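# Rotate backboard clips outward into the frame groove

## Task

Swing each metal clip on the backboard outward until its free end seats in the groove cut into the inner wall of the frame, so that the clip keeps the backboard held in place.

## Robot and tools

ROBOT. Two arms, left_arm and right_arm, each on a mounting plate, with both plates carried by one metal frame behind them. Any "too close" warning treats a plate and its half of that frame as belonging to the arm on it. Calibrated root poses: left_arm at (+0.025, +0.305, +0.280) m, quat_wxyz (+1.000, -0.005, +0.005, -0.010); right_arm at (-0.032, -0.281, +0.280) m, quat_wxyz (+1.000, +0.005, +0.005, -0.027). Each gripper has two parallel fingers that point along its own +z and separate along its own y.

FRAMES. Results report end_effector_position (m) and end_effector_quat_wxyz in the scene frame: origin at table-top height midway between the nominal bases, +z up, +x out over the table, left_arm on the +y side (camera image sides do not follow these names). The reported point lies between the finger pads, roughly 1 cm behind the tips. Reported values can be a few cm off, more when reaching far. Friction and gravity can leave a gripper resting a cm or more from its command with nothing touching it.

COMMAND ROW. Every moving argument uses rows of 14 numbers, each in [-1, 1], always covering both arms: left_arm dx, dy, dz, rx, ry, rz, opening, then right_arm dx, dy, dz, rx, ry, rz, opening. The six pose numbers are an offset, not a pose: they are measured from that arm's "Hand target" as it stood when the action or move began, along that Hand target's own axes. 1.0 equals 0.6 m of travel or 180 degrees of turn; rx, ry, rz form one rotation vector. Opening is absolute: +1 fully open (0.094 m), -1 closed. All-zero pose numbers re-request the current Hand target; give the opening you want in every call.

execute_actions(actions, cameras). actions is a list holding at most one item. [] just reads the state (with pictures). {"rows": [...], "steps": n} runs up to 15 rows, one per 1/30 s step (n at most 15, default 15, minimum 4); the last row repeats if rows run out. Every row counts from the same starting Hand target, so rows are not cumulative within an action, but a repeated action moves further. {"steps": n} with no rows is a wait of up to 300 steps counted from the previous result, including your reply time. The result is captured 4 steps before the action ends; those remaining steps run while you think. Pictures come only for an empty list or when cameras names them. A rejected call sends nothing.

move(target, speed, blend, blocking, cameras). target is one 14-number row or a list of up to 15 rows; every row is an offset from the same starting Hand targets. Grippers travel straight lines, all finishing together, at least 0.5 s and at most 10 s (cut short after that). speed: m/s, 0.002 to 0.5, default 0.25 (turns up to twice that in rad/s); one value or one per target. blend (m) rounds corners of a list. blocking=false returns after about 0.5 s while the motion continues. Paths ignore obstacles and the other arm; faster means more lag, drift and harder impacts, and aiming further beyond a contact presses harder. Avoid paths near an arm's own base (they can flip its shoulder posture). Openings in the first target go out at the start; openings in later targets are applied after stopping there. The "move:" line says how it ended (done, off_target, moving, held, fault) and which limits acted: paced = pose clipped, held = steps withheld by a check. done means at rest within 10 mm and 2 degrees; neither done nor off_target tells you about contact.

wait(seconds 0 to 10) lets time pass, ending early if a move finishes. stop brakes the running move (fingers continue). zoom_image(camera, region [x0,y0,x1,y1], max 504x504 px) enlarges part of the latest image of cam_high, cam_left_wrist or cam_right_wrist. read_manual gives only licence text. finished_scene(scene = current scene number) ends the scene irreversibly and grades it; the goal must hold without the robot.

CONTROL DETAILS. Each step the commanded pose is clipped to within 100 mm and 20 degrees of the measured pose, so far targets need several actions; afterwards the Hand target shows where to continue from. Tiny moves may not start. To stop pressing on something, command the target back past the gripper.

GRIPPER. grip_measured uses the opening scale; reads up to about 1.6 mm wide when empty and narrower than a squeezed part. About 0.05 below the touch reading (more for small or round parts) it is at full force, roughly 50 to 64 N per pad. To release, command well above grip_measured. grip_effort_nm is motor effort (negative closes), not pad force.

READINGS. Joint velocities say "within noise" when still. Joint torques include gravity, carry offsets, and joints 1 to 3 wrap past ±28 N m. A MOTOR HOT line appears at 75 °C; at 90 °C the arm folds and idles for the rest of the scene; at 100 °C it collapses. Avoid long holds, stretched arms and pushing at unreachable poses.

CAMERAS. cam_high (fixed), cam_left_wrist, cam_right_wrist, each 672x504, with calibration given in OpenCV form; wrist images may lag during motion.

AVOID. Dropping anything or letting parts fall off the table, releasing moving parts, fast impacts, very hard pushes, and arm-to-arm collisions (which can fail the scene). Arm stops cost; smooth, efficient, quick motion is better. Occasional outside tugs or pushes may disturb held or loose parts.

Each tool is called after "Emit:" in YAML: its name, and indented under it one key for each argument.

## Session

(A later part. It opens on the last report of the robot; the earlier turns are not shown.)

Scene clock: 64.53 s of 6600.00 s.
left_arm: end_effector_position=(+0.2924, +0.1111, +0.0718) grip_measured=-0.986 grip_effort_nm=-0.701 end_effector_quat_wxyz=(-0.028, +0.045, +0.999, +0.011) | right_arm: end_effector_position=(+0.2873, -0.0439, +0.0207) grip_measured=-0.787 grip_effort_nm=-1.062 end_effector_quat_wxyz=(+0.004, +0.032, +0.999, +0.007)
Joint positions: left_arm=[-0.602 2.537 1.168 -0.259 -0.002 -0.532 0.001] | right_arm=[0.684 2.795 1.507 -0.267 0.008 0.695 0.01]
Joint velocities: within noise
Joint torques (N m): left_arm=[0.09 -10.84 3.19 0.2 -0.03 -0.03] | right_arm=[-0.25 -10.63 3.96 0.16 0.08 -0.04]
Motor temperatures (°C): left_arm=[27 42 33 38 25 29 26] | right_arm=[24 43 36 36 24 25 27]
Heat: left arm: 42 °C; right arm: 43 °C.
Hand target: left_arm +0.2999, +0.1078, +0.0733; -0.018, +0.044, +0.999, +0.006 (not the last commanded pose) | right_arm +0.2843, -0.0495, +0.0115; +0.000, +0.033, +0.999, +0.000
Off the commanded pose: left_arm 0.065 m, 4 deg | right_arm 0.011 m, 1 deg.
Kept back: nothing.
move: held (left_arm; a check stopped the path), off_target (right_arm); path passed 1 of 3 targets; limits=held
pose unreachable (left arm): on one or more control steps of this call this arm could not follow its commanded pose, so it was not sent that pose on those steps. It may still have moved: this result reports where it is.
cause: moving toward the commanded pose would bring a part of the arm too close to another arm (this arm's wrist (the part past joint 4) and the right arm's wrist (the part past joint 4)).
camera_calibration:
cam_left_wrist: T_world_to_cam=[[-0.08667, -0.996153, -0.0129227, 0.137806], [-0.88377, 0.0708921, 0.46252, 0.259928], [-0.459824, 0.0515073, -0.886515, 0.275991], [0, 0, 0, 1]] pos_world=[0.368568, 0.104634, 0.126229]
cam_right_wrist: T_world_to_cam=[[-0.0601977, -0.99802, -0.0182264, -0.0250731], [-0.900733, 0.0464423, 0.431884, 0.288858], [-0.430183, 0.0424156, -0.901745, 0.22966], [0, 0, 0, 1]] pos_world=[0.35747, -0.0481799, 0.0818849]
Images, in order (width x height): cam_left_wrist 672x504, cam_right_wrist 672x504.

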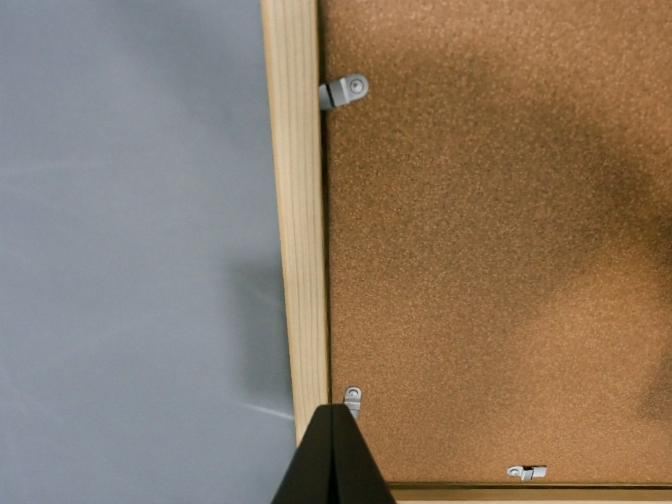

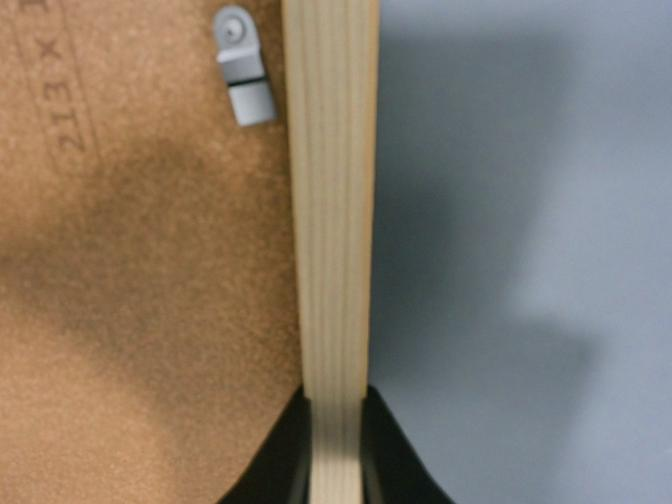

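Emit:
move:
  target:
    - [0, 0, 0, 0, 0, 0, -1, 0,0,0,0,0,0,-0.2]
    - [0, 0, 0, 0, 0, 0, -1, 0,0,-0.11,0,0,0,-0.2]
    - [0, 0, 0, 0, 0, 0, -1, -0.1917,0,-0.11,0,0,0,-0.2]
  speed: 0.15
  cameras: ["cam_left_wrist","cam_right_wrist"]

Emit:
zoom_image:
  camera: "cam_right_wrist"
  region: [200, 200, 500, 500]

Scene clock: 67.10 s of 6600.00 s.
left_arm: end_effector_position=(+0.2924, +0.1111, +0.0718) grip_measured=-0.986 grip_effort_nm=-0.706 end_effector_quat_wxyz=(-0.028, +0.045, +0.999, +0.011) | right_arm: end_effector_position=(+0.2931, -0.0433, +0.0733) grip_measured=-0.202 grip_effort_nm=0.061 end_effector_quat_wxyz=(+0.010, +0.033, +0.999, +0.011)
Joint positions: left_arm=[-0.602 2.537 1.168 -0.259 -0.002 -0.532 0.001] | right_arm=[0.679 2.629 1.434 -0.346 0.009 0.692 0.038]
Joint velocities: within noise
Joint torques (N m): left_arm=[0.1 -10.86 3.21 0.2 -0.03 -0.03] | right_arm=[0.18 -12.42 3.78 0.14 -0.02 0]
Motor temperatures (°C): left_arm=[27 42 33 38 25 29 27] | right_arm=[24 43 36 36 24 25 27]
Heat: left arm: 42 °C; right arm: 43 °C.
Hand target: left_arm +0.2999, +0.1078, +0.0733; -0.018, +0.044, +0.999, +0.006 | right_arm +0.2907, -0.0445, +0.0723; +0.007, +0.033, +0.999, +0.008 (not the last commanded pose)
Off the commanded pose: left_arm 0.008 m, 1 deg | right_arm 0.107 m, 2 deg.
Kept back: nothing.
move: held (right_arm; a check stopped the path); path passed 2 of 3 targets; limits=held
pose unreachable (right arm): on one or more control steps of this call this arm could not follow its commanded pose, so it was not sent that pose on those steps. It may still have moved: this result reports where it is.
cause: moving toward the commanded pose would bring a part of the arm too close to another arm (this arm's wrist (the part past joint 4) and the left arm's wrist (the part past joint 4), where that arm would come to rest).
camera_calibration:
cam_left_wrist: T_world_to_cam=[[-0.08667, -0.996153, -0.0129227, 0.137806], [-0.88377, 0.0708921, 0.46252, 0.259928], [-0.459824, 0.0515073, -0.886515, 0.275991], [0, 0, 0, 1]] pos_world=[0.368568, 0.104634, 0.126229]
cam_right_wrist: T_world_to_cam=[[-0.0620516, -0.997728, -0.0262327, -0.0220232], [-0.905792, 0.0452569, 0.421298, 0.273543], [-0.419153, 0.0499035, -0.906543, 0.276969], [0, 0, 0, 1]] pos_world=[0.362499, -0.0481745, 0.135263]
Images, in order (width x height): cam_left_wrist 672x504, cam_right_wrist 672x504.

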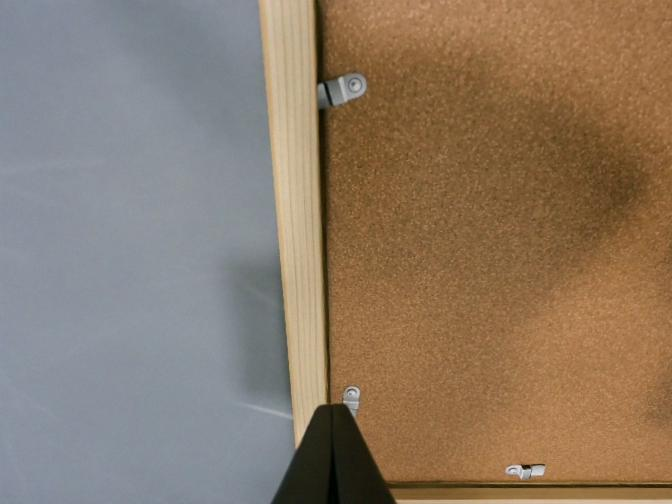

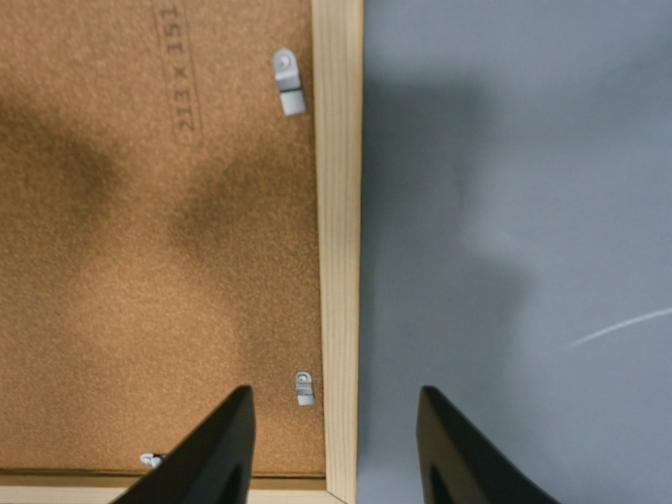

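Scaled by 1.680 from the camera's 672x504 image, which has a finer 960x720 frame.

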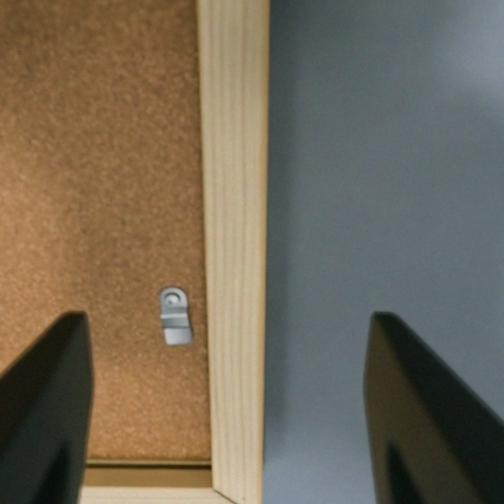

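Emit:
move:
  target:
    - [0.09, 0.0977, -0.028, 0.0034, -0.0116, -0.0064, -1, 0,0,0,0,0,0,-0.2]
    - [0.09, 0.0977, -0.028, 0.0034, -0.0116, -0.0064, -1, -0.182,-0.001,0,0.0052,0.0043,0.0006,-0.2]
  speed: 0.15
  cameras: ["cam_left_wrist","cam_right_wrist"]

Emit:
zoom_image:
  camera: "cam_right_wrist"
  region: [200, 200, 500, 500]

Scene clock: 69.70 s of 6600.00 s.
left_arm: end_effector_position=(+0.2445, +0.1723, +0.0876) grip_measured=-0.986 grip_effort_nm=-0.701 end_effector_quat_wxyz=(-0.014, +0.033, +0.999, +0.005) | right_arm: end_effector_position=(+0.4044, -0.0485, +0.0869) grip_measured=-0.202 grip_effort_nm=0.051 end_effector_quat_wxyz=(+0.012, +0.037, +0.999, +0.009)
Joint positions: left_arm=[-0.521 2.367 0.777 -0.007 -0.008 -0.476 0.001] | right_arm=[0.539 2.863 2.062 -0.737 0.009 0.559 0.038]
Joint velocities: within noise
Joint torques (N m): left_arm=[0.18 -10.54 0.92 0.28 -0.08 0.02] | right_arm=[0.17 -11.95 7.56 0.07 0.1 -0.09]
Motor temperatures (°C): left_arm=[27 42 33 38 25 29 27] | right_arm=[24 43 36 36 24 25 27]
Heat: left arm: 42 °C; right arm: 43 °C.
Hand target: left_arm +0.2519, +0.1706, +0.0926; +0.000, +0.034, +0.999, +0.001 | right_arm +0.3996, -0.0524, +0.0737; +0.000, +0.034, +0.999, +0.000
Off the commanded pose: left_arm 0.009 m, 2 deg | right_arm 0.014 m, 2 deg.
Kept back: nothing.
move: off_target (right_arm)
camera_calibration:
cam_left_wrist: T_world_to_cam=[[-0.0623095, -0.998056, -0.00142375, 0.188157], [-0.897399, 0.055401, 0.437728, 0.214117], [-0.436798, 0.0285523, -0.899106, 0.26424], [0, 0, 0, 1]] pos_world=[0.319292, 0.168384, 0.144123]
cam_right_wrist: T_world_to_cam=[[-0.0689054, -0.997354, -0.0231956, -0.0174836], [-0.9066, 0.0528986, 0.418662, 0.36981], [-0.416327, 0.0498772, -0.907846, 0.335141], [0, 0, 0, 1]] pos_world=[0.473593, -0.0537156, 0.149026]
Images, in order (width x height): cam_left_wrist 672x504, cam_right_wrist 672x504.

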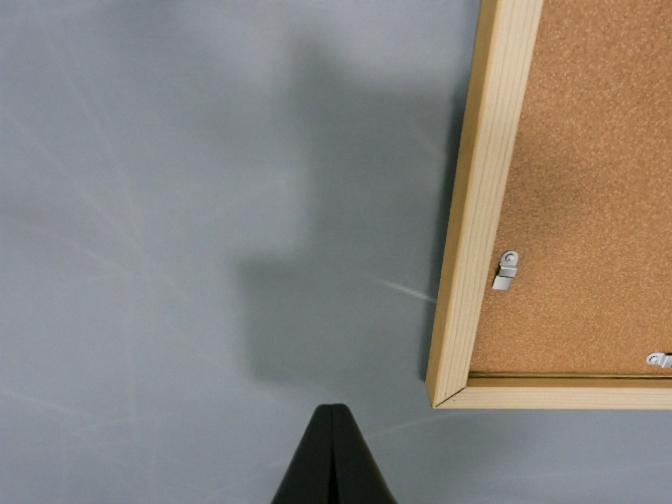

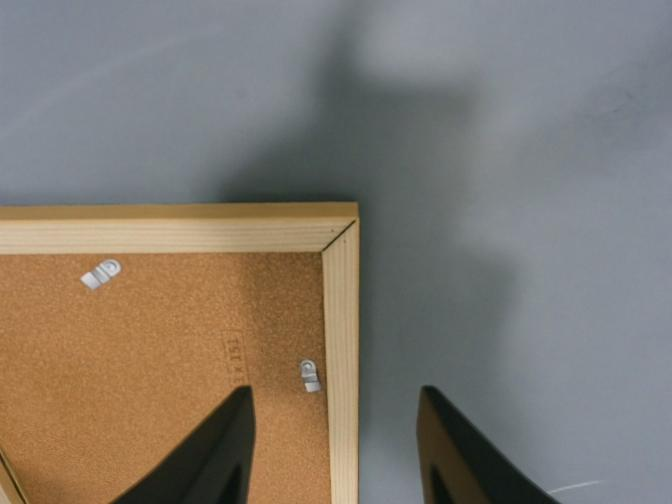

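Scaled by 1.680 from the camera's 672x504 image, which has a finer 960x720 frame.

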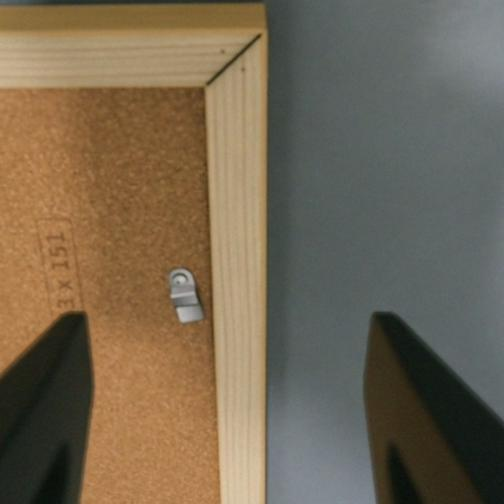

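Emit:
move:
  target:
    - [0.007, -0.1185, 0.0, 0, 0, 0, -1, 0.0193,-0.0023,0.03,0,0,0,-0.2]
    - [0.007, -0.1185, 0.0877, 0, 0, 0, -1, 0.0193,-0.0023,0.0645,0,0,0,-0.2]
  speed: 0.12
  cameras: ["cam_left_wrist","cam_right_wrist"]

Emit:
zoom_image:
  camera: "cam_right_wrist"
  region: [200, 200, 500, 500]

Emit:
zoom_image:
  camera: "cam_left_wrist"
  region: [220, 280, 400, 460]

Scene clock: 71.90 s of 6600.00 s.
left_arm: end_effector_position=(+0.2395, +0.1009, +0.0434) grip_measured=-0.986 grip_effort_nm=-0.701 end_effector_quat_wxyz=(-0.005, +0.039, +0.999, +0.001) | right_arm: end_effector_position=(+0.3913, -0.0548, +0.0464) grip_measured=-0.202 grip_effort_nm=0.051 end_effector_quat_wxyz=(+0.002, +0.036, +0.999, +0.004)
Joint positions: left_arm=[-0.737 2.583 0.991 0.013 -0.01 -0.679 0.001] | right_arm=[0.539 2.942 2.043 -0.661 0.009 0.558 0.038]
Joint velocities: within noise
Joint torques (N m): left_arm=[0.03 -8.51 2.11 0.31 -0.06 -0.11] | right_arm=[0.85 -11.89 6.94 0.16 0.03 0]
Motor temperatures (°C): left_arm=[27 42 33 38 25 29 27] | right_arm=[24 43 37 36 24 25 26]
Heat: left arm: 42 °C; right arm: 43 °C.
Hand target: left_arm +0.2429, +0.1000, +0.0400; +0.000, +0.034, +0.999, +0.000 | right_arm +0.3879, -0.0530, +0.0349; +0.000, +0.034, +0.999, +0.000
Off the commanded pose: left_arm 0.005 m, 1 deg | right_arm 0.012 m, 1 deg.
Kept back: nothing.
move: off_target (right_arm)
camera_calibration:
cam_left_wrist: T_world_to_cam=[[-0.0747009, -0.997193, 0.00502187, 0.119161], [-0.90456, 0.0698797, 0.420581, 0.233888], [-0.419752, 0.0268752, -0.907241, 0.220789], [0, 0, 0, 1]] pos_world=[0.313144, 0.0965487, 0.101341]
cam_right_wrist: T_world_to_cam=[[-0.0685697, -0.997575, -0.0119469, -0.0262769], [-0.898574, 0.0565532, 0.435163, 0.371473], [-0.433432, 0.0405742, -0.900272, 0.299133], [0, 0, 0, 1]] pos_world=[0.461648, -0.0593582, 0.107336]
Images, in order (width x height): cam_left_wrist 672x504, cam_right_wrist 672x504.

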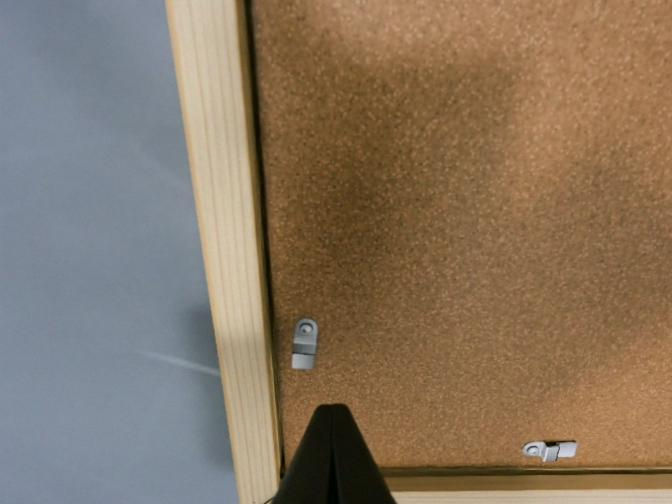

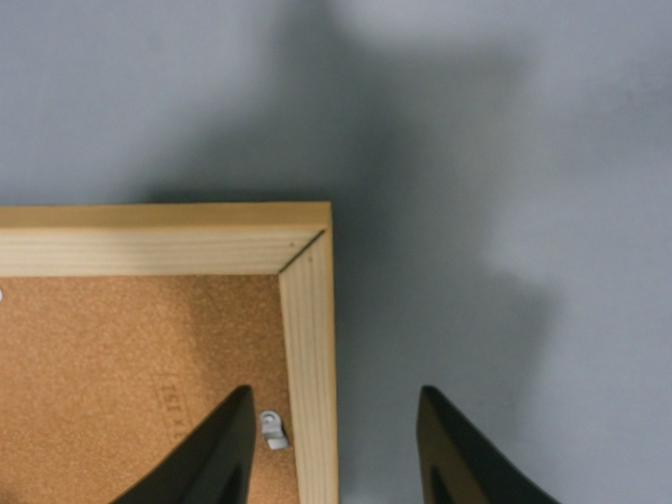

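Scaled by 1.680 from the camera's 672x504 image, which has a finer 960x720 frame.

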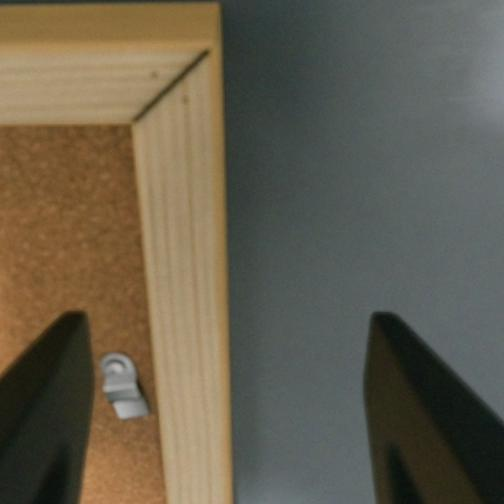

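Scaled by 2.800 from the camera's 672x504 image, which has a finer 960x720 frame.

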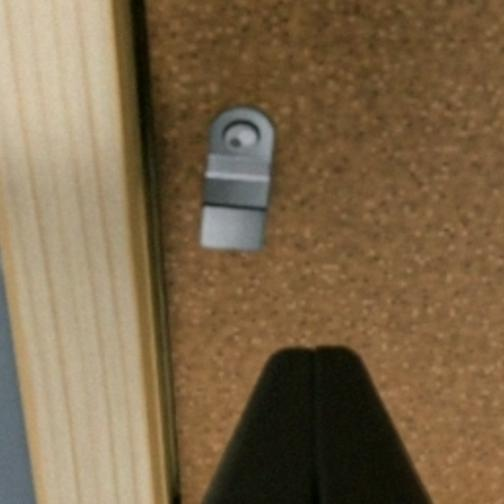

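Emit:
move:
  target:
    - [0.0, -0.003, 0.015, 0, 0, 0, -1, 0.0,0.0117,0.01,0,0,0,-0.2]
    - [0.0, -0.003, 0.035, 0, 0, 0, -1, 0.0,0.0117,0.0373,0,0,0,-0.2]
  speed: 0.08
  cameras: ["cam_left_wrist","cam_right_wrist"]

Emit:
zoom_image:
  camera: "cam_left_wrist"
  region: [240, 340, 380, 480]

Scene clock: 73.33 s of 6600.00 s.
left_arm: end_effector_position=(+0.2401, +0.0999, +0.0230) grip_measured=-0.986 grip_effort_nm=-0.701 end_effector_quat_wxyz=(-0.005, +0.037, +0.999, +0.001) | right_arm: end_effector_position=(+0.3935, -0.0449, +0.0252) grip_measured=-0.202 grip_effort_nm=0.051 end_effector_quat_wxyz=(+0.006, +0.033, +0.999, +0.006)
Joint positions: left_arm=[-0.737 2.664 1.033 0.051 -0.01 -0.683 0.001] | right_arm=[0.554 3.03 2.139 -0.661 0.009 0.568 0.038]
Joint velocities: within noise
Joint torques (N m): left_arm=[-0.24 -8.5 2.07 0.3 -0.06 -0.11] | right_arm=[0.42 -12.12 7.01 0.13 0.06 0.07]
Motor temperatures (°C): left_arm=[27 41 33 38 25 29 27] | right_arm=[24 43 37 36 24 25 26]
Heat: left arm: 41 °C; right arm: 43 °C.
Hand target: left_arm +0.2428, +0.0981, +0.0190; +0.000, +0.034, +0.999, +0.000 | right_arm +0.3885, -0.0460, +0.0126; +0.000, +0.034, +0.999, +0.000
Off the commanded pose: left_arm 0.005 m, 1 deg | right_arm 0.014 m, 1 deg.
Kept back: nothing.
move: off_target (right_arm)
camera_calibration:
cam_left_wrist: T_world_to_cam=[[-0.071277, -0.997444, 0.00498962, 0.117531], [-0.904798, 0.0667605, 0.420575, 0.2435], [-0.419833, 0.0254627, -0.907244, 0.202691], [0, 0, 0, 1]] pos_world=[0.313792, 0.0958137, 0.0808933]
cam_right_wrist: T_world_to_cam=[[-0.0624874, -0.997911, -0.0164091, -0.0187609], [-0.901971, 0.0494262, 0.428958, 0.383368], [-0.427251, 0.041605, -0.903175, 0.278282], [0, 0, 0, 1]] pos_world=[0.463511, -0.0492481, 0.0865804]
Images, in order (width x height): cam_left_wrist 672x504, cam_right_wrist 672x504.

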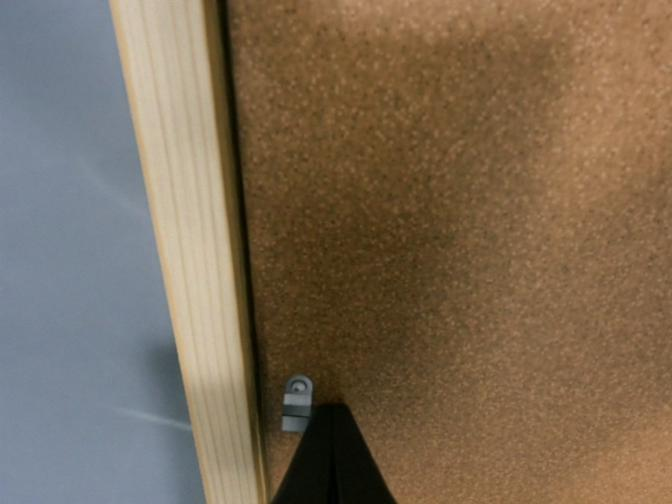

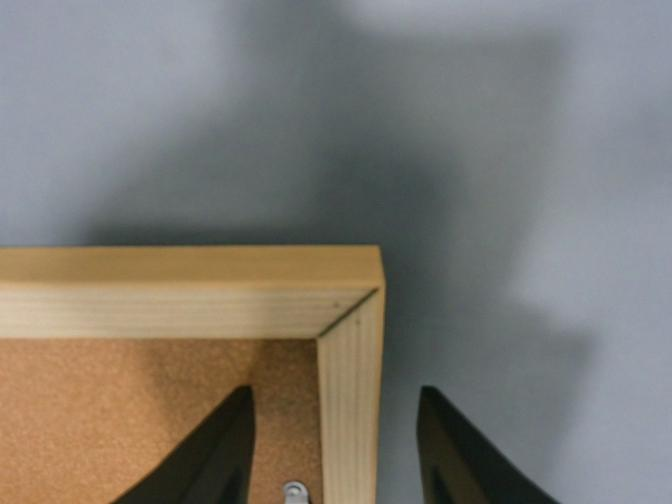

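Scaled by 3.600 from the camera's 672x504 image, which has a finer 960x720 frame.

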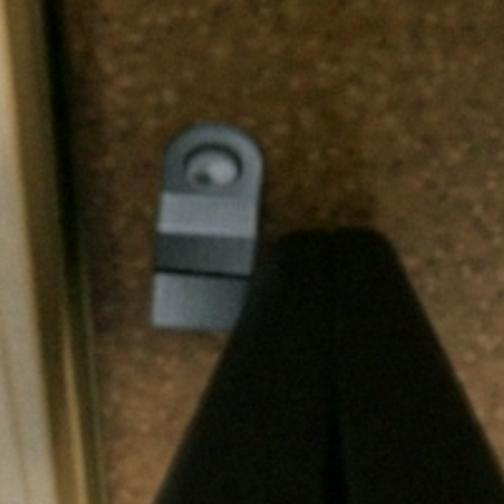

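Emit:
move:
  target: [0.0, 0, 0, 0, 0, 0, -1, 0.0,-0.006,0.006,0,0,0,-0.2]
  speed: 0.05
  cameras: ["cam_right_wrist"]

Emit:
execute_actions:
  actions:
    - {"rows":[[0,0,0,0,0,0,-1,0,0,0,0,0,0,-0.25],[0,0,0,0,0,0,-1,0,0,0,0,0,0,-0.28],[0,0,0,0,0,0,-1,0,0,0,0,0,0,-0.31],[0,0,0,0,0,0,-1,0,0,0,0,0,0,-0.34],[0,0,0,0,0,0,-1,0,0,0,0,0,0,-0.37],[0,0,0,0,0,0,-1,0,0,0,0,0,0,-0.4],[0,0,0,0,0,0,-1,0,0,0,0,0,0,-0.43],[0,0,0,0,0,0,-1,0,0,0,0,0,0,-0.46],[0,0,0,0,0,0,-1,0,0,0,0,0,0,-0.48],[0,0,0,0,0,0,-1,0,0,0,0,0,0,-0.5],[0,0,0,0,0,0,-1,0,0,0,0,0,0,-0.52],[0,0,0,0,0,0,-1,0,0,0,0,0,0,-0.54],[0,0,0,0,0,0,-1,0,0,0,0,0,0,-0.56],[0,0,0,0,0,0,-1,0,0,0,0,0,0,-0.57],[0,0,0,0,0,0,-1,0,0,0,0,0,0,-0.58]],"steps":15}

Emit:
execute_actions:
  actions:
    - {"rows":[[0,0,0,0,0,0,-1,0,0,0,0,0,0,-0.6],[0,0,0,0,0,0,-1,0,0,0,0,0,0,-0.62],[0,0,0,0,0,0,-1,0,0,0,0,0,0,-0.64],[0,0,0,0,0,0,-1,0,0,0,0,0,0,-0.66],[0,0,0,0,0,0,-1,0,0,0,0,0,0,-0.68],[0,0,0,0,0,0,-1,0,0,0,0,0,0,-0.7],[0,0,0,0,0,0,-1,0,0,0,0,0,0,-0.72],[0,0,0,0,0,0,-1,0,0,0,0,0,0,-0.74],[0,0,0,0,0,0,-1,0,0,0,0,0,0,-0.75],[0,0,0,0,0,0,-1,0,0,0,0,0,0,-0.76],[0,0,0,0,0,0,-1,0,0,0,0,0,0,-0.77],[0,0,0,0,0,0,-1,0,0,0,0,0,0,-0.78],[0,0,0,0,0,0,-1,0,0,0,0,0,0,-0.79],[0,0,0,0,0,0,-1,0,0,0,0,0,0,-0.8],[0,0,0,0,0,0,-1,0,0,0,0,0,0,-0.8]],"steps":15}

Emit:
wait:
  seconds: 0.3

Emit:
zoom_image:
  camera: "cam_left_wrist"
  region: [240, 340, 380, 480]

Scene clock: 74.70 s of 6600.00 s.
left_arm: end_effector_position=(+0.2402, +0.0998, +0.0230) grip_measured=-0.986 grip_effort_nm=-0.701 end_effector_quat_wxyz=(-0.004, +0.037, +0.999, +0.001) | right_arm: end_effector_position=(+0.3945, -0.0444, +0.0252) grip_measured=-0.202 grip_effort_nm=0.051 end_effector_quat_wxyz=(+0.008, +0.033, +0.999, +0.007)
Joint positions: left_arm=[-0.737 2.664 1.033 0.052 -0.01 -0.683 0.001] | right_arm=[0.554 3.03 2.139 -0.657 0.009 0.568 0.038]
Joint velocities: within noise
Joint torques (N m): left_arm=[-0.23 -8.49 2.07 0.3 -0.06 -0.11] | right_arm=[-0.05 -11.86 6.09 0.15 0.08 -0.02]
Motor temperatures (°C): left_arm=[27 41 33 38 25 29 27] | right_arm=[24 43 37 36 24 25 26]
Heat: left arm: 41 °C; right arm: 43 °C.
Hand target: left_arm +0.2428, +0.0981, +0.0190; +0.000, +0.034, +0.999, +0.000 | right_arm +0.3882, -0.0496, +0.0090; +0.000, +0.034, +0.999, +0.000
Off the commanded pose: left_arm 0.005 m, 1 deg | right_arm 0.018 m, 1 deg.
Kept back: nothing.
move: off_target (right_arm)
camera_calibration:
cam_right_wrist: T_world_to_cam=[[-0.0624795, -0.997872, -0.0186496, -0.0181487], [-0.903541, 0.0486164, 0.425735, 0.384825], [-0.423922, 0.0434503, -0.904656, 0.277474], [0, 0, 0, 1]] pos_world=[0.464199, -0.0488753, 0.086847]
Images, in order (width x height): cam_right_wrist 672x504.

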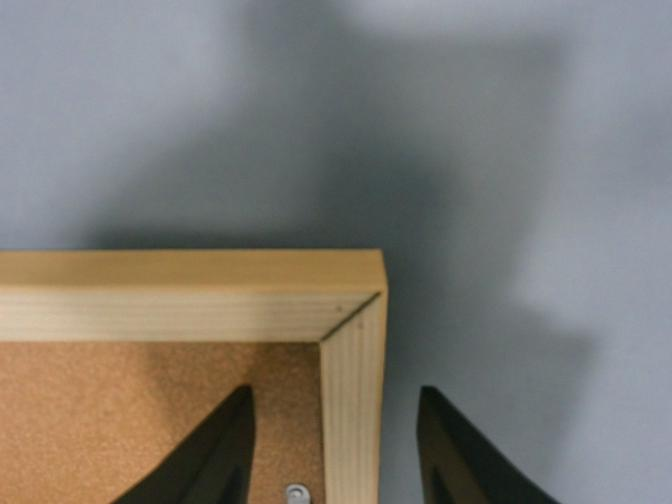

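Scene clock: 75.07 s of 6600.00 s.
left_arm: end_effector_position=(+0.2402, +0.0998, +0.0230) grip_measured=-0.986 grip_effort_nm=-0.706 end_effector_quat_wxyz=(-0.004, +0.037, +0.999, +0.001) | right_arm: end_effector_position=(+0.3946, -0.0443, +0.0252) grip_measured=-0.509 grip_effort_nm=-0.090 end_effector_quat_wxyz=(+0.008, +0.033, +0.999, +0.007)
Joint positions: left_arm=[-0.737 2.664 1.033 0.052 -0.01 -0.683 0.001] | right_arm=[0.554 3.03 2.139 -0.656 0.009 0.568 0.023]
Joint velocities: left_arm=[within noise] | right_arm=[-0.012 0.002 -0.007 -0.037 -0.022 0.007 -0.022]
Joint torques (N m): left_arm=[-0.24 -8.5 2.09 0.3 -0.06 -0.11] | right_arm=[-0.16 -11.86 6.02 0.16 0.04 0.01]
Motor temperatures (°C): left_arm=[27 41 33 38 25 29 27] | right_arm=[24 43 37 36 24 25 26]
Heat: left arm: 41 °C; right arm: 43 °C.
Hand target: left_arm +0.2428, +0.0982, +0.0190; +0.000, +0.034, +0.999, +0.000 | right_arm +0.3882, -0.0496, +0.0090; +0.000, +0.034, +0.999, +0.000
Steps of this call (1-11: this action's first 11). Readings (end_effector_position of left_arm | right_arm):
1: (+0.2402, +0.0998, +0.0230) | (+0.3945, -0.0444, +0.0252)
2: (+0.2402, +0.0998, +0.0230) | (+0.3945, -0.0444, +0.0252)
4: (+0.2402, +0.0998, +0.0230) | (+0.3945, -0.0444, +0.0252)
8: (+0.2402, +0.0998, +0.0230) | (+0.3946, -0.0443, +0.0252)
11: the state above

Scene clock: 75.57 s of 6600.00 s.
left_arm: end_effector_position=(+0.2402, +0.0998, +0.0230) grip_measured=-0.986 grip_effort_nm=-0.706 end_effector_quat_wxyz=(-0.004, +0.037, +0.999, +0.001) | right_arm: end_effector_position=(+0.3950, -0.0449, +0.0252) grip_measured=-0.756 grip_effort_nm=-0.608 end_effector_quat_wxyz=(+0.009, +0.034, +0.999, +0.006)
Joint positions: left_arm=[-0.737 2.664 1.033 0.052 -0.01 -0.683 0.001] | right_arm=[0.554 3.03 2.139 -0.656 0.013 0.568 0.011]
Joint velocities: left_arm=[within noise] | right_arm=[0.002 0.002 -0.012 -0.037 -0.007 0.007 -0.006]
Joint torques (N m): left_arm=[-0.25 -8.5 2.1 0.3 -0.06 -0.11] | right_arm=[-0.02 -11.84 6.15 0.25 0.01 -0.04]
Motor temperatures (°C): left_arm=[27 41 33 38 25 29 27] | right_arm=[24 43 37 36 24 25 26]
Heat: left arm: 41 °C; right arm: 43 °C.
Hand target: left_arm +0.2428, +0.0982, +0.0190; +0.000, +0.034, +0.999, +0.000 | right_arm +0.3882, -0.0495, +0.0090; +0.000, +0.034, +0.999, +0.000
Off your previous action's commanded pose at its last step (step 4 of this call): left_arm 0.005 m, 1 deg | right_arm 0.018 m, 1 deg.
Steps of this call (1-4: your previous action's last 4; 5-15: this action's first 11). Readings (end_effector_position of left_arm | right_arm):
5: (+0.2402, +0.0998, +0.0230) | (+0.3946, -0.0443, +0.0252)
6: (+0.2402, +0.0998, +0.0230) | (+0.3947, -0.0444, +0.0252)
8: (+0.2402, +0.0998, +0.0230) | (+0.3948, -0.0447, +0.0252)
12: (+0.2402, +0.0998, +0.0230) | (+0.3950, -0.0449, +0.0252)
15: the state above

Scene clock: 76.00 s of 6600.00 s.
left_arm: end_effector_position=(+0.2402, +0.0998, +0.0230) grip_measured=-0.986 grip_effort_nm=-0.701 end_effector_quat_wxyz=(-0.004, +0.037, +0.999, +0.001) | right_arm: end_effector_position=(+0.3950, -0.0449, +0.0252) grip_measured=-0.790 grip_effort_nm=-1.004 end_effector_quat_wxyz=(+0.009, +0.034, +0.999, +0.006)
Joint positions: left_arm=[-0.737 2.664 1.033 0.052 -0.01 -0.683 0.001] | right_arm=[0.554 3.03 2.139 -0.656 0.013 0.568 0.01]
Joint velocities: within noise
Joint torques (N m): left_arm=[-0.27 -8.49 2.11 0.3 -0.06 -0.11] | right_arm=[0.01 -11.92 6.2 0.22 0.03 0.01]
Motor temperatures (°C): left_arm=[27 41 33 38 25 29 27] | right_arm=[24 43 37 36 24 25 26]
Heat: left arm: 41 °C; right arm: 43 °C.
Hand target: left_arm +0.2428, +0.0982, +0.0190; +0.000, +0.034, +0.999, +0.000 | right_arm +0.3882, -0.0495, +0.0090; +0.000, +0.034, +0.999, +0.000
Off the commanded pose: left_arm 0.005 m, 1 deg | right_arm 0.018 m, 1 deg.
Steps of this call (1-4: your previous action's last 4; 5-13: nothing new was sent). Readings (end_effector_position of left_arm | right_arm):
1: (+0.2402, +0.0998, +0.0230) | (+0.3950, -0.0449, +0.0252)
2: (+0.2402, +0.0998, +0.0230) | (+0.3950, -0.0449, +0.0252)
4: (+0.2402, +0.0998, +0.0230) | (+0.3950, -0.0449, +0.0252)
8: (+0.2402, +0.0998, +0.0230) | (+0.3950, -0.0449, +0.0252)
13: the state above
camera_calibration:
cam_left_wrist: T_world_to_cam=[[-0.070889, -0.997469, 0.00546935, 0.117309], [-0.905058, 0.0666246, 0.420037, 0.243723], [-0.419339, 0.0248259, -0.90749, 0.202701], [0, 0, 0, 1]] pos_world=[0.313899, 0.0957424, 0.0809346]
cam_right_wrist: T_world_to_cam=[[-0.0625262, -0.997918, -0.0158324, -0.018677], [-0.904598, 0.0499628, 0.423328, 0.385833], [-0.421655, 0.040791, -0.905838, 0.276722], [0, 0, 0, 1]] pos_world=[0.464537, -0.0492031, 0.0870361]

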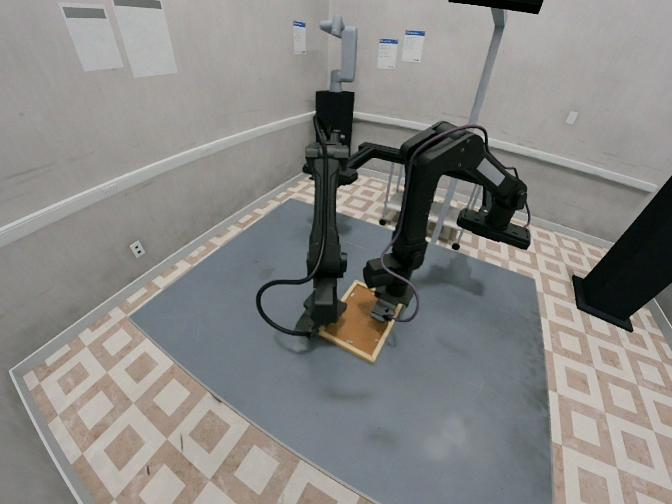

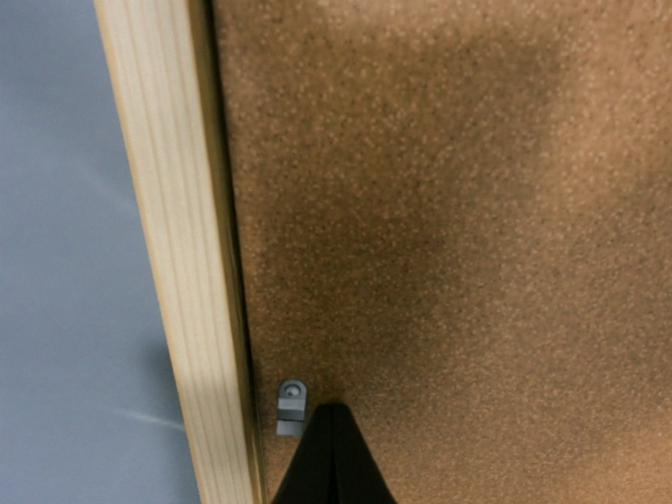

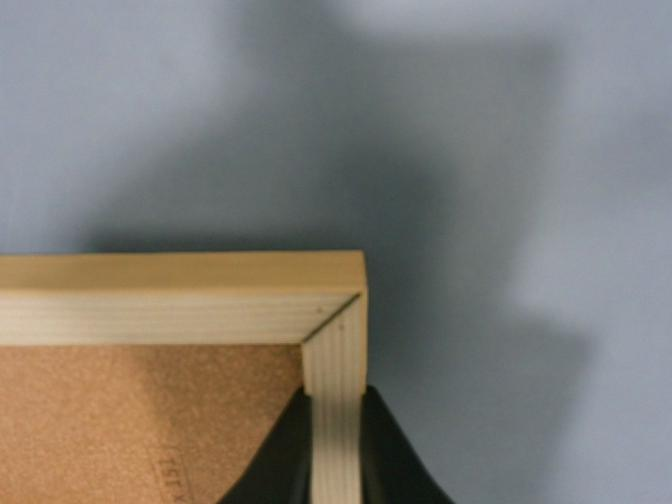

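Scaled by 3.600 from the camera's 672x504 image, which has a finer 960x720 frame.

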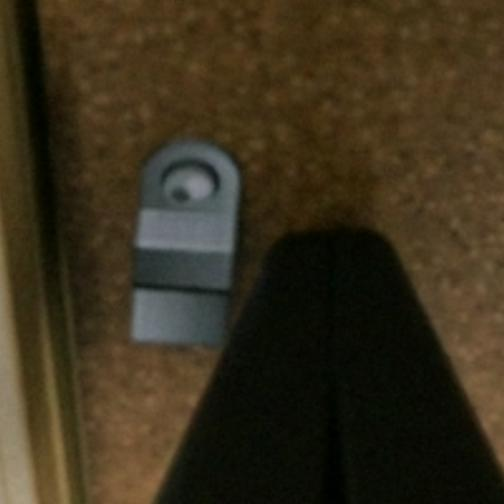

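Emit:
move:
  target: [0, 0.025, -0.004, 0, 0, 0, -1, 0,0,0,0,0,0,-0.8]
  speed: 0.04
  cameras: ["cam_left_wrist"]

Emit:
zoom_image:
  camera: "cam_left_wrist"
  region: [240, 340, 380, 480]

Scene clock: 76.93 s of 6600.00 s.
left_arm: end_effector_position=(+0.2452, +0.1062, +0.0219) grip_measured=-0.986 grip_effort_nm=-0.696 end_effector_quat_wxyz=(+0.001, +0.033, +0.999, -0.007) | right_arm: end_effector_position=(+0.3949, -0.0448, +0.0252) grip_measured=-0.795 grip_effort_nm=-1.057 end_effector_quat_wxyz=(+0.009, +0.033, +0.999, +0.006)
Joint positions: left_arm=[-0.706 2.664 1.012 0.092 -0.004 -0.66 0.001] | right_arm=[0.554 3.03 2.139 -0.656 0.012 0.567 0.01]
Joint velocities: within noise
Joint torques (N m): left_arm=[0.5 -9.78 0.2 0.21 -0.12 0.02] | right_arm=[0.13 -12.11 6.11 0.21 0.05 -0.01]
Motor temperatures (°C): left_arm=[27 41 33 38 25 29 27] | right_arm=[24 44 37 36 24 25 26]
Heat: left arm: 41 °C; right arm: 44 °C.
Hand target: left_arm +0.2439, +0.1132, +0.0214; +0.000, +0.034, +0.999, +0.000 | right_arm +0.3882, -0.0495, +0.0090; +0.000, +0.034, +0.999, +0.000
Off the commanded pose: left_arm 0.007 m, 1 deg | right_arm 0.018 m, 1 deg.
Kept back: nothing.
move: off_target (right_arm)
camera_calibration:
cam_left_wrist: T_world_to_cam=[[-0.0631641, -0.99778, 0.0211218, 0.121914], [-0.909732, 0.0662668, 0.409874, 0.249598], [-0.410364, 0.00667417, -0.911897, 0.203505], [0, 0, 0, 1]] pos_world=[0.318279, 0.103745, 0.0806971]
Images, in order (width x height): cam_left_wrist 672x504.

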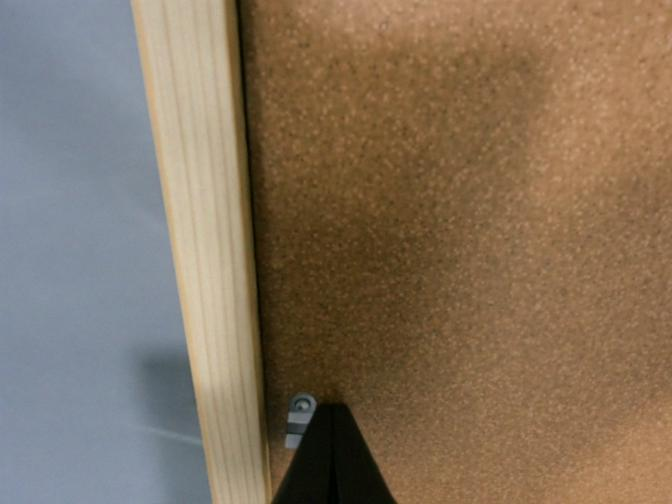

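Scaled by 3.600 from the camera's 672x504 image, which has a finer 960x720 frame.

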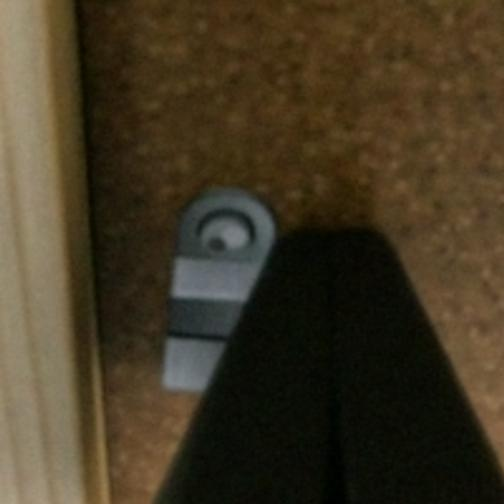

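Emit:
move:
  target:
    - [0.013, -0.022, -0.012, 0, 0, 0, -1, 0,0,0,0,0,0,-0.8]
    - [0.013, -0.019, 0, 0, 0, 0, -1, 0,0,0,0,0,0,-0.8]
  speed: 0.05
  cameras: ["cam_left_wrist"]

Emit:
zoom_image:
  camera: "cam_left_wrist"
  region: [240, 340, 380, 480]

Scene clock: 77.93 s of 6600.00 s.
left_arm: end_effector_position=(+0.2338, +0.1016, +0.0218) grip_measured=-0.986 grip_effort_nm=-0.701 end_effector_quat_wxyz=(-0.003, +0.038, +0.999, -0.002) | right_arm: end_effector_position=(+0.3949, -0.0448, +0.0252) grip_measured=-0.795 grip_effort_nm=-1.072 end_effector_quat_wxyz=(+0.009, +0.033, +0.999, +0.006)
Joint positions: left_arm=[-0.746 2.664 1.003 0.088 -0.006 -0.69 0.001] | right_arm=[0.554 3.03 2.139 -0.656 0.012 0.567 0.01]
Joint velocities: within noise
Joint torques (N m): left_arm=[-0.13 -9.61 1.1 0.22 -0.11 -0.11] | right_arm=[-0.02 -11.84 6.16 0.2 0.03 -0.03]
Motor temperatures (°C): left_arm=[27 41 32 38 25 29 27] | right_arm=[23 44 37 35 24 25 26]
Heat: left arm: 41 °C; right arm: 44 °C.
Hand target: left_arm +0.2352, +0.1024, +0.0213; +0.000, +0.034, +0.999, +0.000 | right_arm +0.3882, -0.0495, +0.0090; +0.000, +0.034, +0.999, +0.000
Off the commanded pose: left_arm 0.002 m, 1 deg | right_arm 0.018 m, 1 deg.
Kept back: nothing.
move: off_target (right_arm)
camera_calibration:
cam_left_wrist: T_world_to_cam=[[-0.0730934, -0.997256, 0.0117347, 0.119044], [-0.905909, 0.07131, 0.417425, 0.238025], [-0.417116, 0.0198804, -0.908636, 0.198836], [0, 0, 0, 1]] pos_world=[0.307268, 0.0977907, 0.079915]
Images, in order (width x height): cam_left_wrist 672x504.

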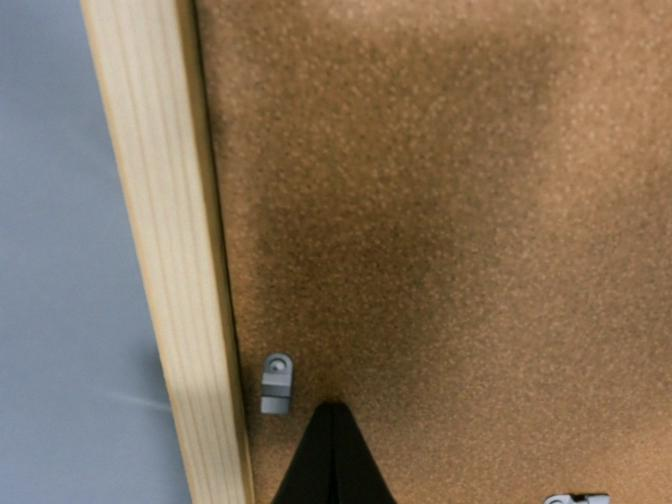

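Scaled by 3.600 from the camera's 672x504 image, which has a finer 960x720 frame.

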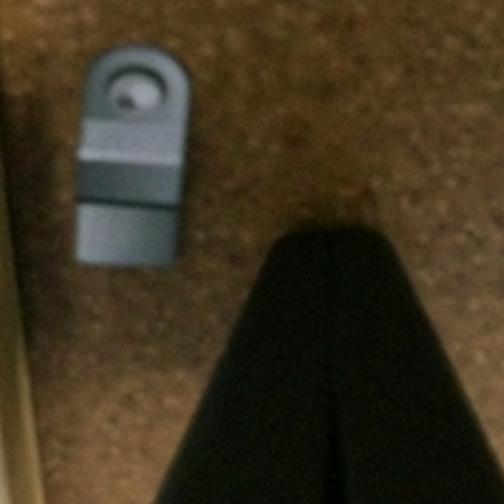

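Emit:
move:
  target: [-0.0115, 0.004, 0, 0, 0, 0, -1, 0,0,0,0,0,0,-0.8]
  speed: 0.05
  cameras: ["cam_left_wrist","cam_right_wrist"]

Emit:
zoom_image:
  camera: "cam_left_wrist"
  region: [240, 340, 380, 480]

Scene clock: 79.23 s of 6600.00 s.
left_arm: end_effector_position=(+0.2402, +0.1023, +0.0220) grip_measured=-0.986 grip_effort_nm=-0.701 end_effector_quat_wxyz=(+0.000, +0.033, +0.999, -0.005) | right_arm: end_effector_position=(+0.3949, -0.0448, +0.0252) grip_measured=-0.795 grip_effort_nm=-1.067 end_effector_quat_wxyz=(+0.009, +0.033, +0.999, +0.006)
Joint positions: left_arm=[-0.729 2.664 1.012 0.087 -0.007 -0.684 0.001] | right_arm=[0.554 3.03 2.139 -0.656 0.012 0.567 0.01]
Joint velocities: within noise
Joint torques (N m): left_arm=[0.2 -9.5 1.7 0.12 -0.09 0.01] | right_arm=[0.06 -12.07 6.09 0.25 0.03 0.01]
Motor temperatures (°C): left_arm=[27 40 32 38 25 29 27] | right_arm=[23 44 37 35 24 25 26]
Heat: left arm: 40 °C; right arm: 44 °C.
Hand target: left_arm +0.2424, +0.1042, +0.0214; +0.000, +0.034, +0.999, +0.001 | right_arm +0.3882, -0.0495, +0.0090; +0.000, +0.034, +0.999, +0.000
Off the commanded pose: left_arm 0.003 m, 1 deg | right_arm 0.018 m, 1 deg.
Kept back: nothing.
move: off_target (right_arm)
camera_calibration:
cam_left_wrist: T_world_to_cam=[[-0.0620315, -0.997939, 0.01641, 0.11746], [-0.909129, 0.0632807, 0.411679, 0.245412], [-0.411869, 0.0106183, -0.911181, 0.201518], [0, 0, 0, 1]] pos_world=[0.313396, 0.0995482, 0.0806606]
cam_right_wrist: T_world_to_cam=[[-0.0621403, -0.997937, -0.0161482, -0.0187647], [-0.904541, 0.0494717, 0.423506, 0.385752], [-0.421833, 0.0409235, -0.905749, 0.27678], [0, 0, 0, 1]] pos_world=[0.464517, -0.0491366, 0.0870223]
Images, in order (width x height): cam_left_wrist 672x504, cam_right_wrist 672x504.

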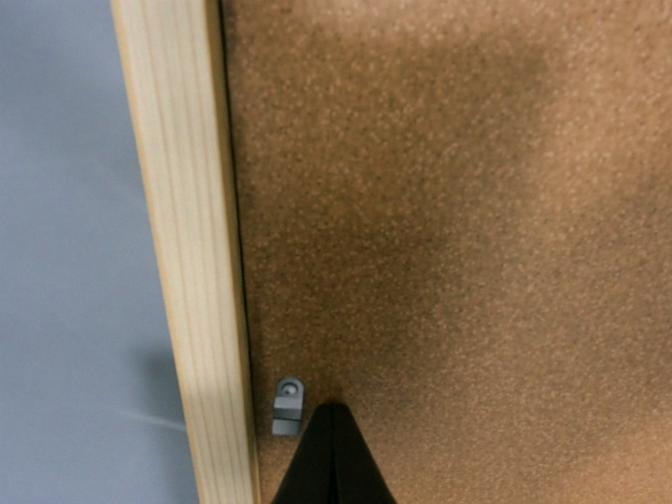

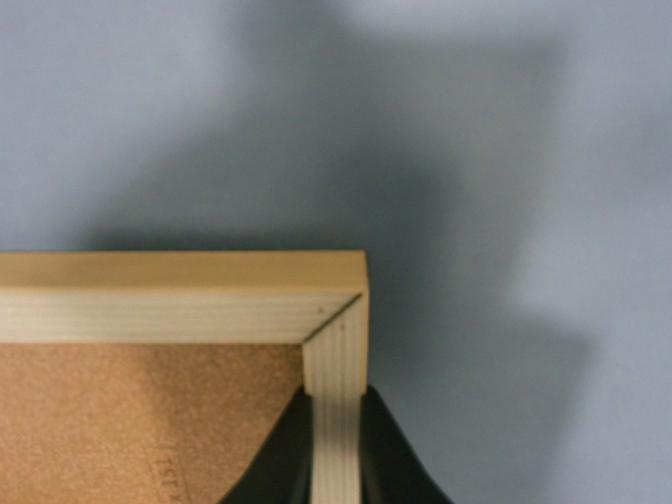

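Scaled by 3.600 from the camera's 672x504 image, which has a finer 960x720 frame.

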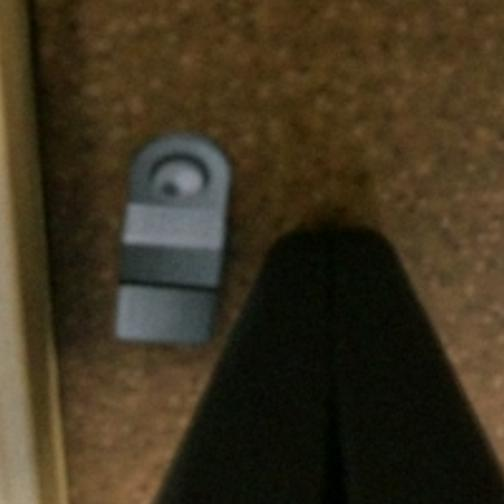

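Emit:
move:
  target: [0.009, 0.02, -0.002, 0, 0, 0, -1, 0,0,0,0,0,0,-0.8]
  speed: 0.04
  cameras: ["cam_left_wrist"]

Emit:
zoom_image:
  camera: "cam_left_wrist"
  region: [240, 340, 380, 480]

Scene clock: 80.23 s of 6600.00 s.
left_arm: end_effector_position=(+0.2396, +0.1078, +0.0210) grip_measured=-0.986 grip_effort_nm=-0.701 end_effector_quat_wxyz=(+0.003, +0.035, +0.999, -0.010) | right_arm: end_effector_position=(+0.3949, -0.0447, +0.0252) grip_measured=-0.795 grip_effort_nm=-1.062 end_effector_quat_wxyz=(+0.009, +0.033, +0.999, +0.006)
Joint positions: left_arm=[-0.714 2.664 0.984 0.128 -0.002 -0.664 0.001] | right_arm=[0.554 3.03 2.139 -0.656 0.012 0.567 0.01]
Joint velocities: within noise
Joint torques (N m): left_arm=[0.65 -10.4 -0.14 0.12 -0.15 0.02] | right_arm=[-0.06 -12.04 6.11 0.19 0.02 -0.03]
Motor temperatures (°C): left_arm=[27 40 32 38 25 29 27] | right_arm=[23 44 37 35 24 25 26]
Heat: left arm: 40 °C; right arm: 44 °C.
Hand target: left_arm +0.2378, +0.1167, +0.0226; +0.000, +0.034, +0.999, +0.001 | right_arm +0.3882, -0.0496, +0.0090; +0.000, +0.034, +0.999, +0.000
Off the commanded pose: left_arm 0.009 m, 1 deg | right_arm 0.018 m, 1 deg.
Kept back: nothing.
move: off_target (right_arm)
camera_calibration:
cam_left_wrist: T_world_to_cam=[[-0.0669991, -0.997368, 0.0277082, 0.123842], [-0.911172, 0.0724769, 0.405601, 0.244625], [-0.406542, 0.0019279, -0.91363, 0.199975], [0, 0, 0, 1]] pos_world=[0.312492, 0.105401, 0.0800518]
Images, in order (width x height): cam_left_wrist 672x504.

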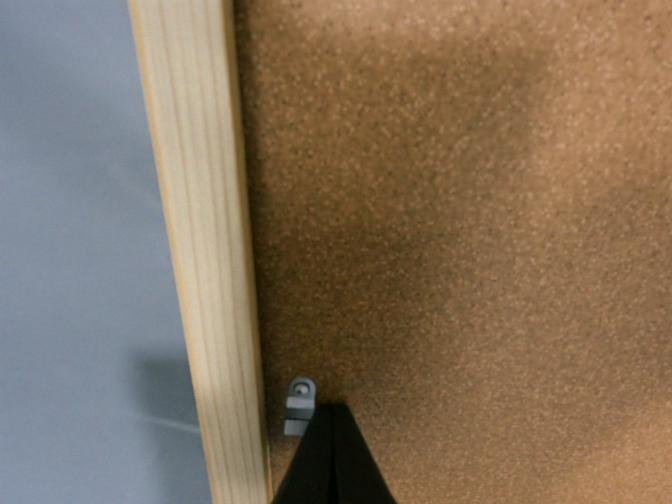

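Scaled by 3.600 from the camera's 672x504 image, which has a finer 960x720 frame.

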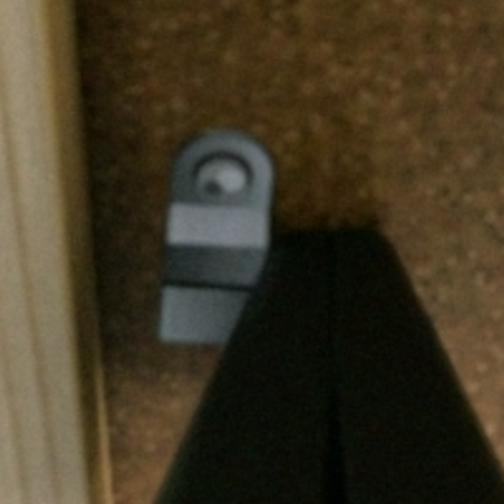

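Emit:
move:
  target: [0.002, 0.012, -0.003, 0, 0, 0, -1, 0,0,0,0,0,0,-0.8]
  speed: 0.04
  cameras: ["cam_left_wrist"]

Emit:
zoom_image:
  camera: "cam_left_wrist"
  region: [240, 340, 380, 480]

Scene clock: 81.20 s of 6600.00 s.
left_arm: end_effector_position=(+0.2389, +0.1142, +0.0211) grip_measured=-0.986 grip_effort_nm=-0.701 end_effector_quat_wxyz=(+0.004, +0.035, +0.999, -0.014) | right_arm: end_effector_position=(+0.3943, -0.0435, +0.0252) grip_measured=-0.796 grip_effort_nm=-1.072 end_effector_quat_wxyz=(+0.007, +0.033, +0.999, +0.009)
Joint positions: left_arm=[-0.696 2.661 0.958 0.155 0.003 -0.645 0.001] | right_arm=[0.555 3.03 2.139 -0.656 0.005 0.568 0.01]
Joint velocities: within noise
Joint torques (N m): left_arm=[0.61 -10.88 -0.25 0.05 -0.2 0.02] | right_arm=[0.01 -11.96 6.06 0.17 0.1 -0.03]
Motor temperatures (°C): left_arm=[27 40 32 38 25 29 27] | right_arm=[23 44 37 35 24 25 27]
Heat: left arm: 40 °C; right arm: 44 °C.
Hand target: left_arm +0.2371, +0.1238, +0.0244; +0.000, +0.034, +0.999, +0.000 | right_arm +0.3882, -0.0495, +0.0090; +0.000, +0.034, +0.999, +0.000
Off the commanded pose: left_arm 0.010 m, 2 deg | right_arm 0.018 m, 1 deg.
Kept back: nothing.
move: off_target (right_arm)
camera_calibration:
cam_left_wrist: T_world_to_cam=[[-0.0674302, -0.997132, 0.0343671, 0.130137], [-0.911422, 0.0755747, 0.404473, 0.243152], [-0.40591, -0.0040492, -0.913904, 0.200276], [0, 0, 0, 1]] pos_world=[0.311683, 0.112199, 0.0802123]
Images, in order (width x height): cam_left_wrist 672x504.

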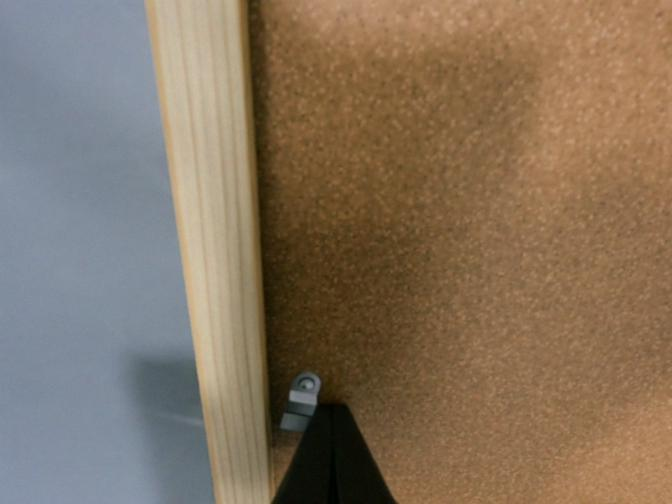

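Scaled by 3.600 from the camera's 672x504 image, which has a finer 960x720 frame.

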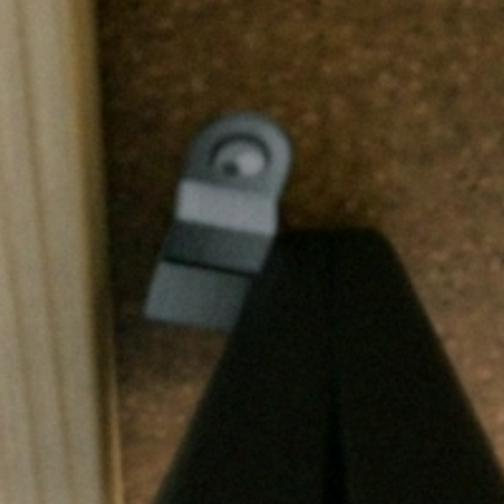

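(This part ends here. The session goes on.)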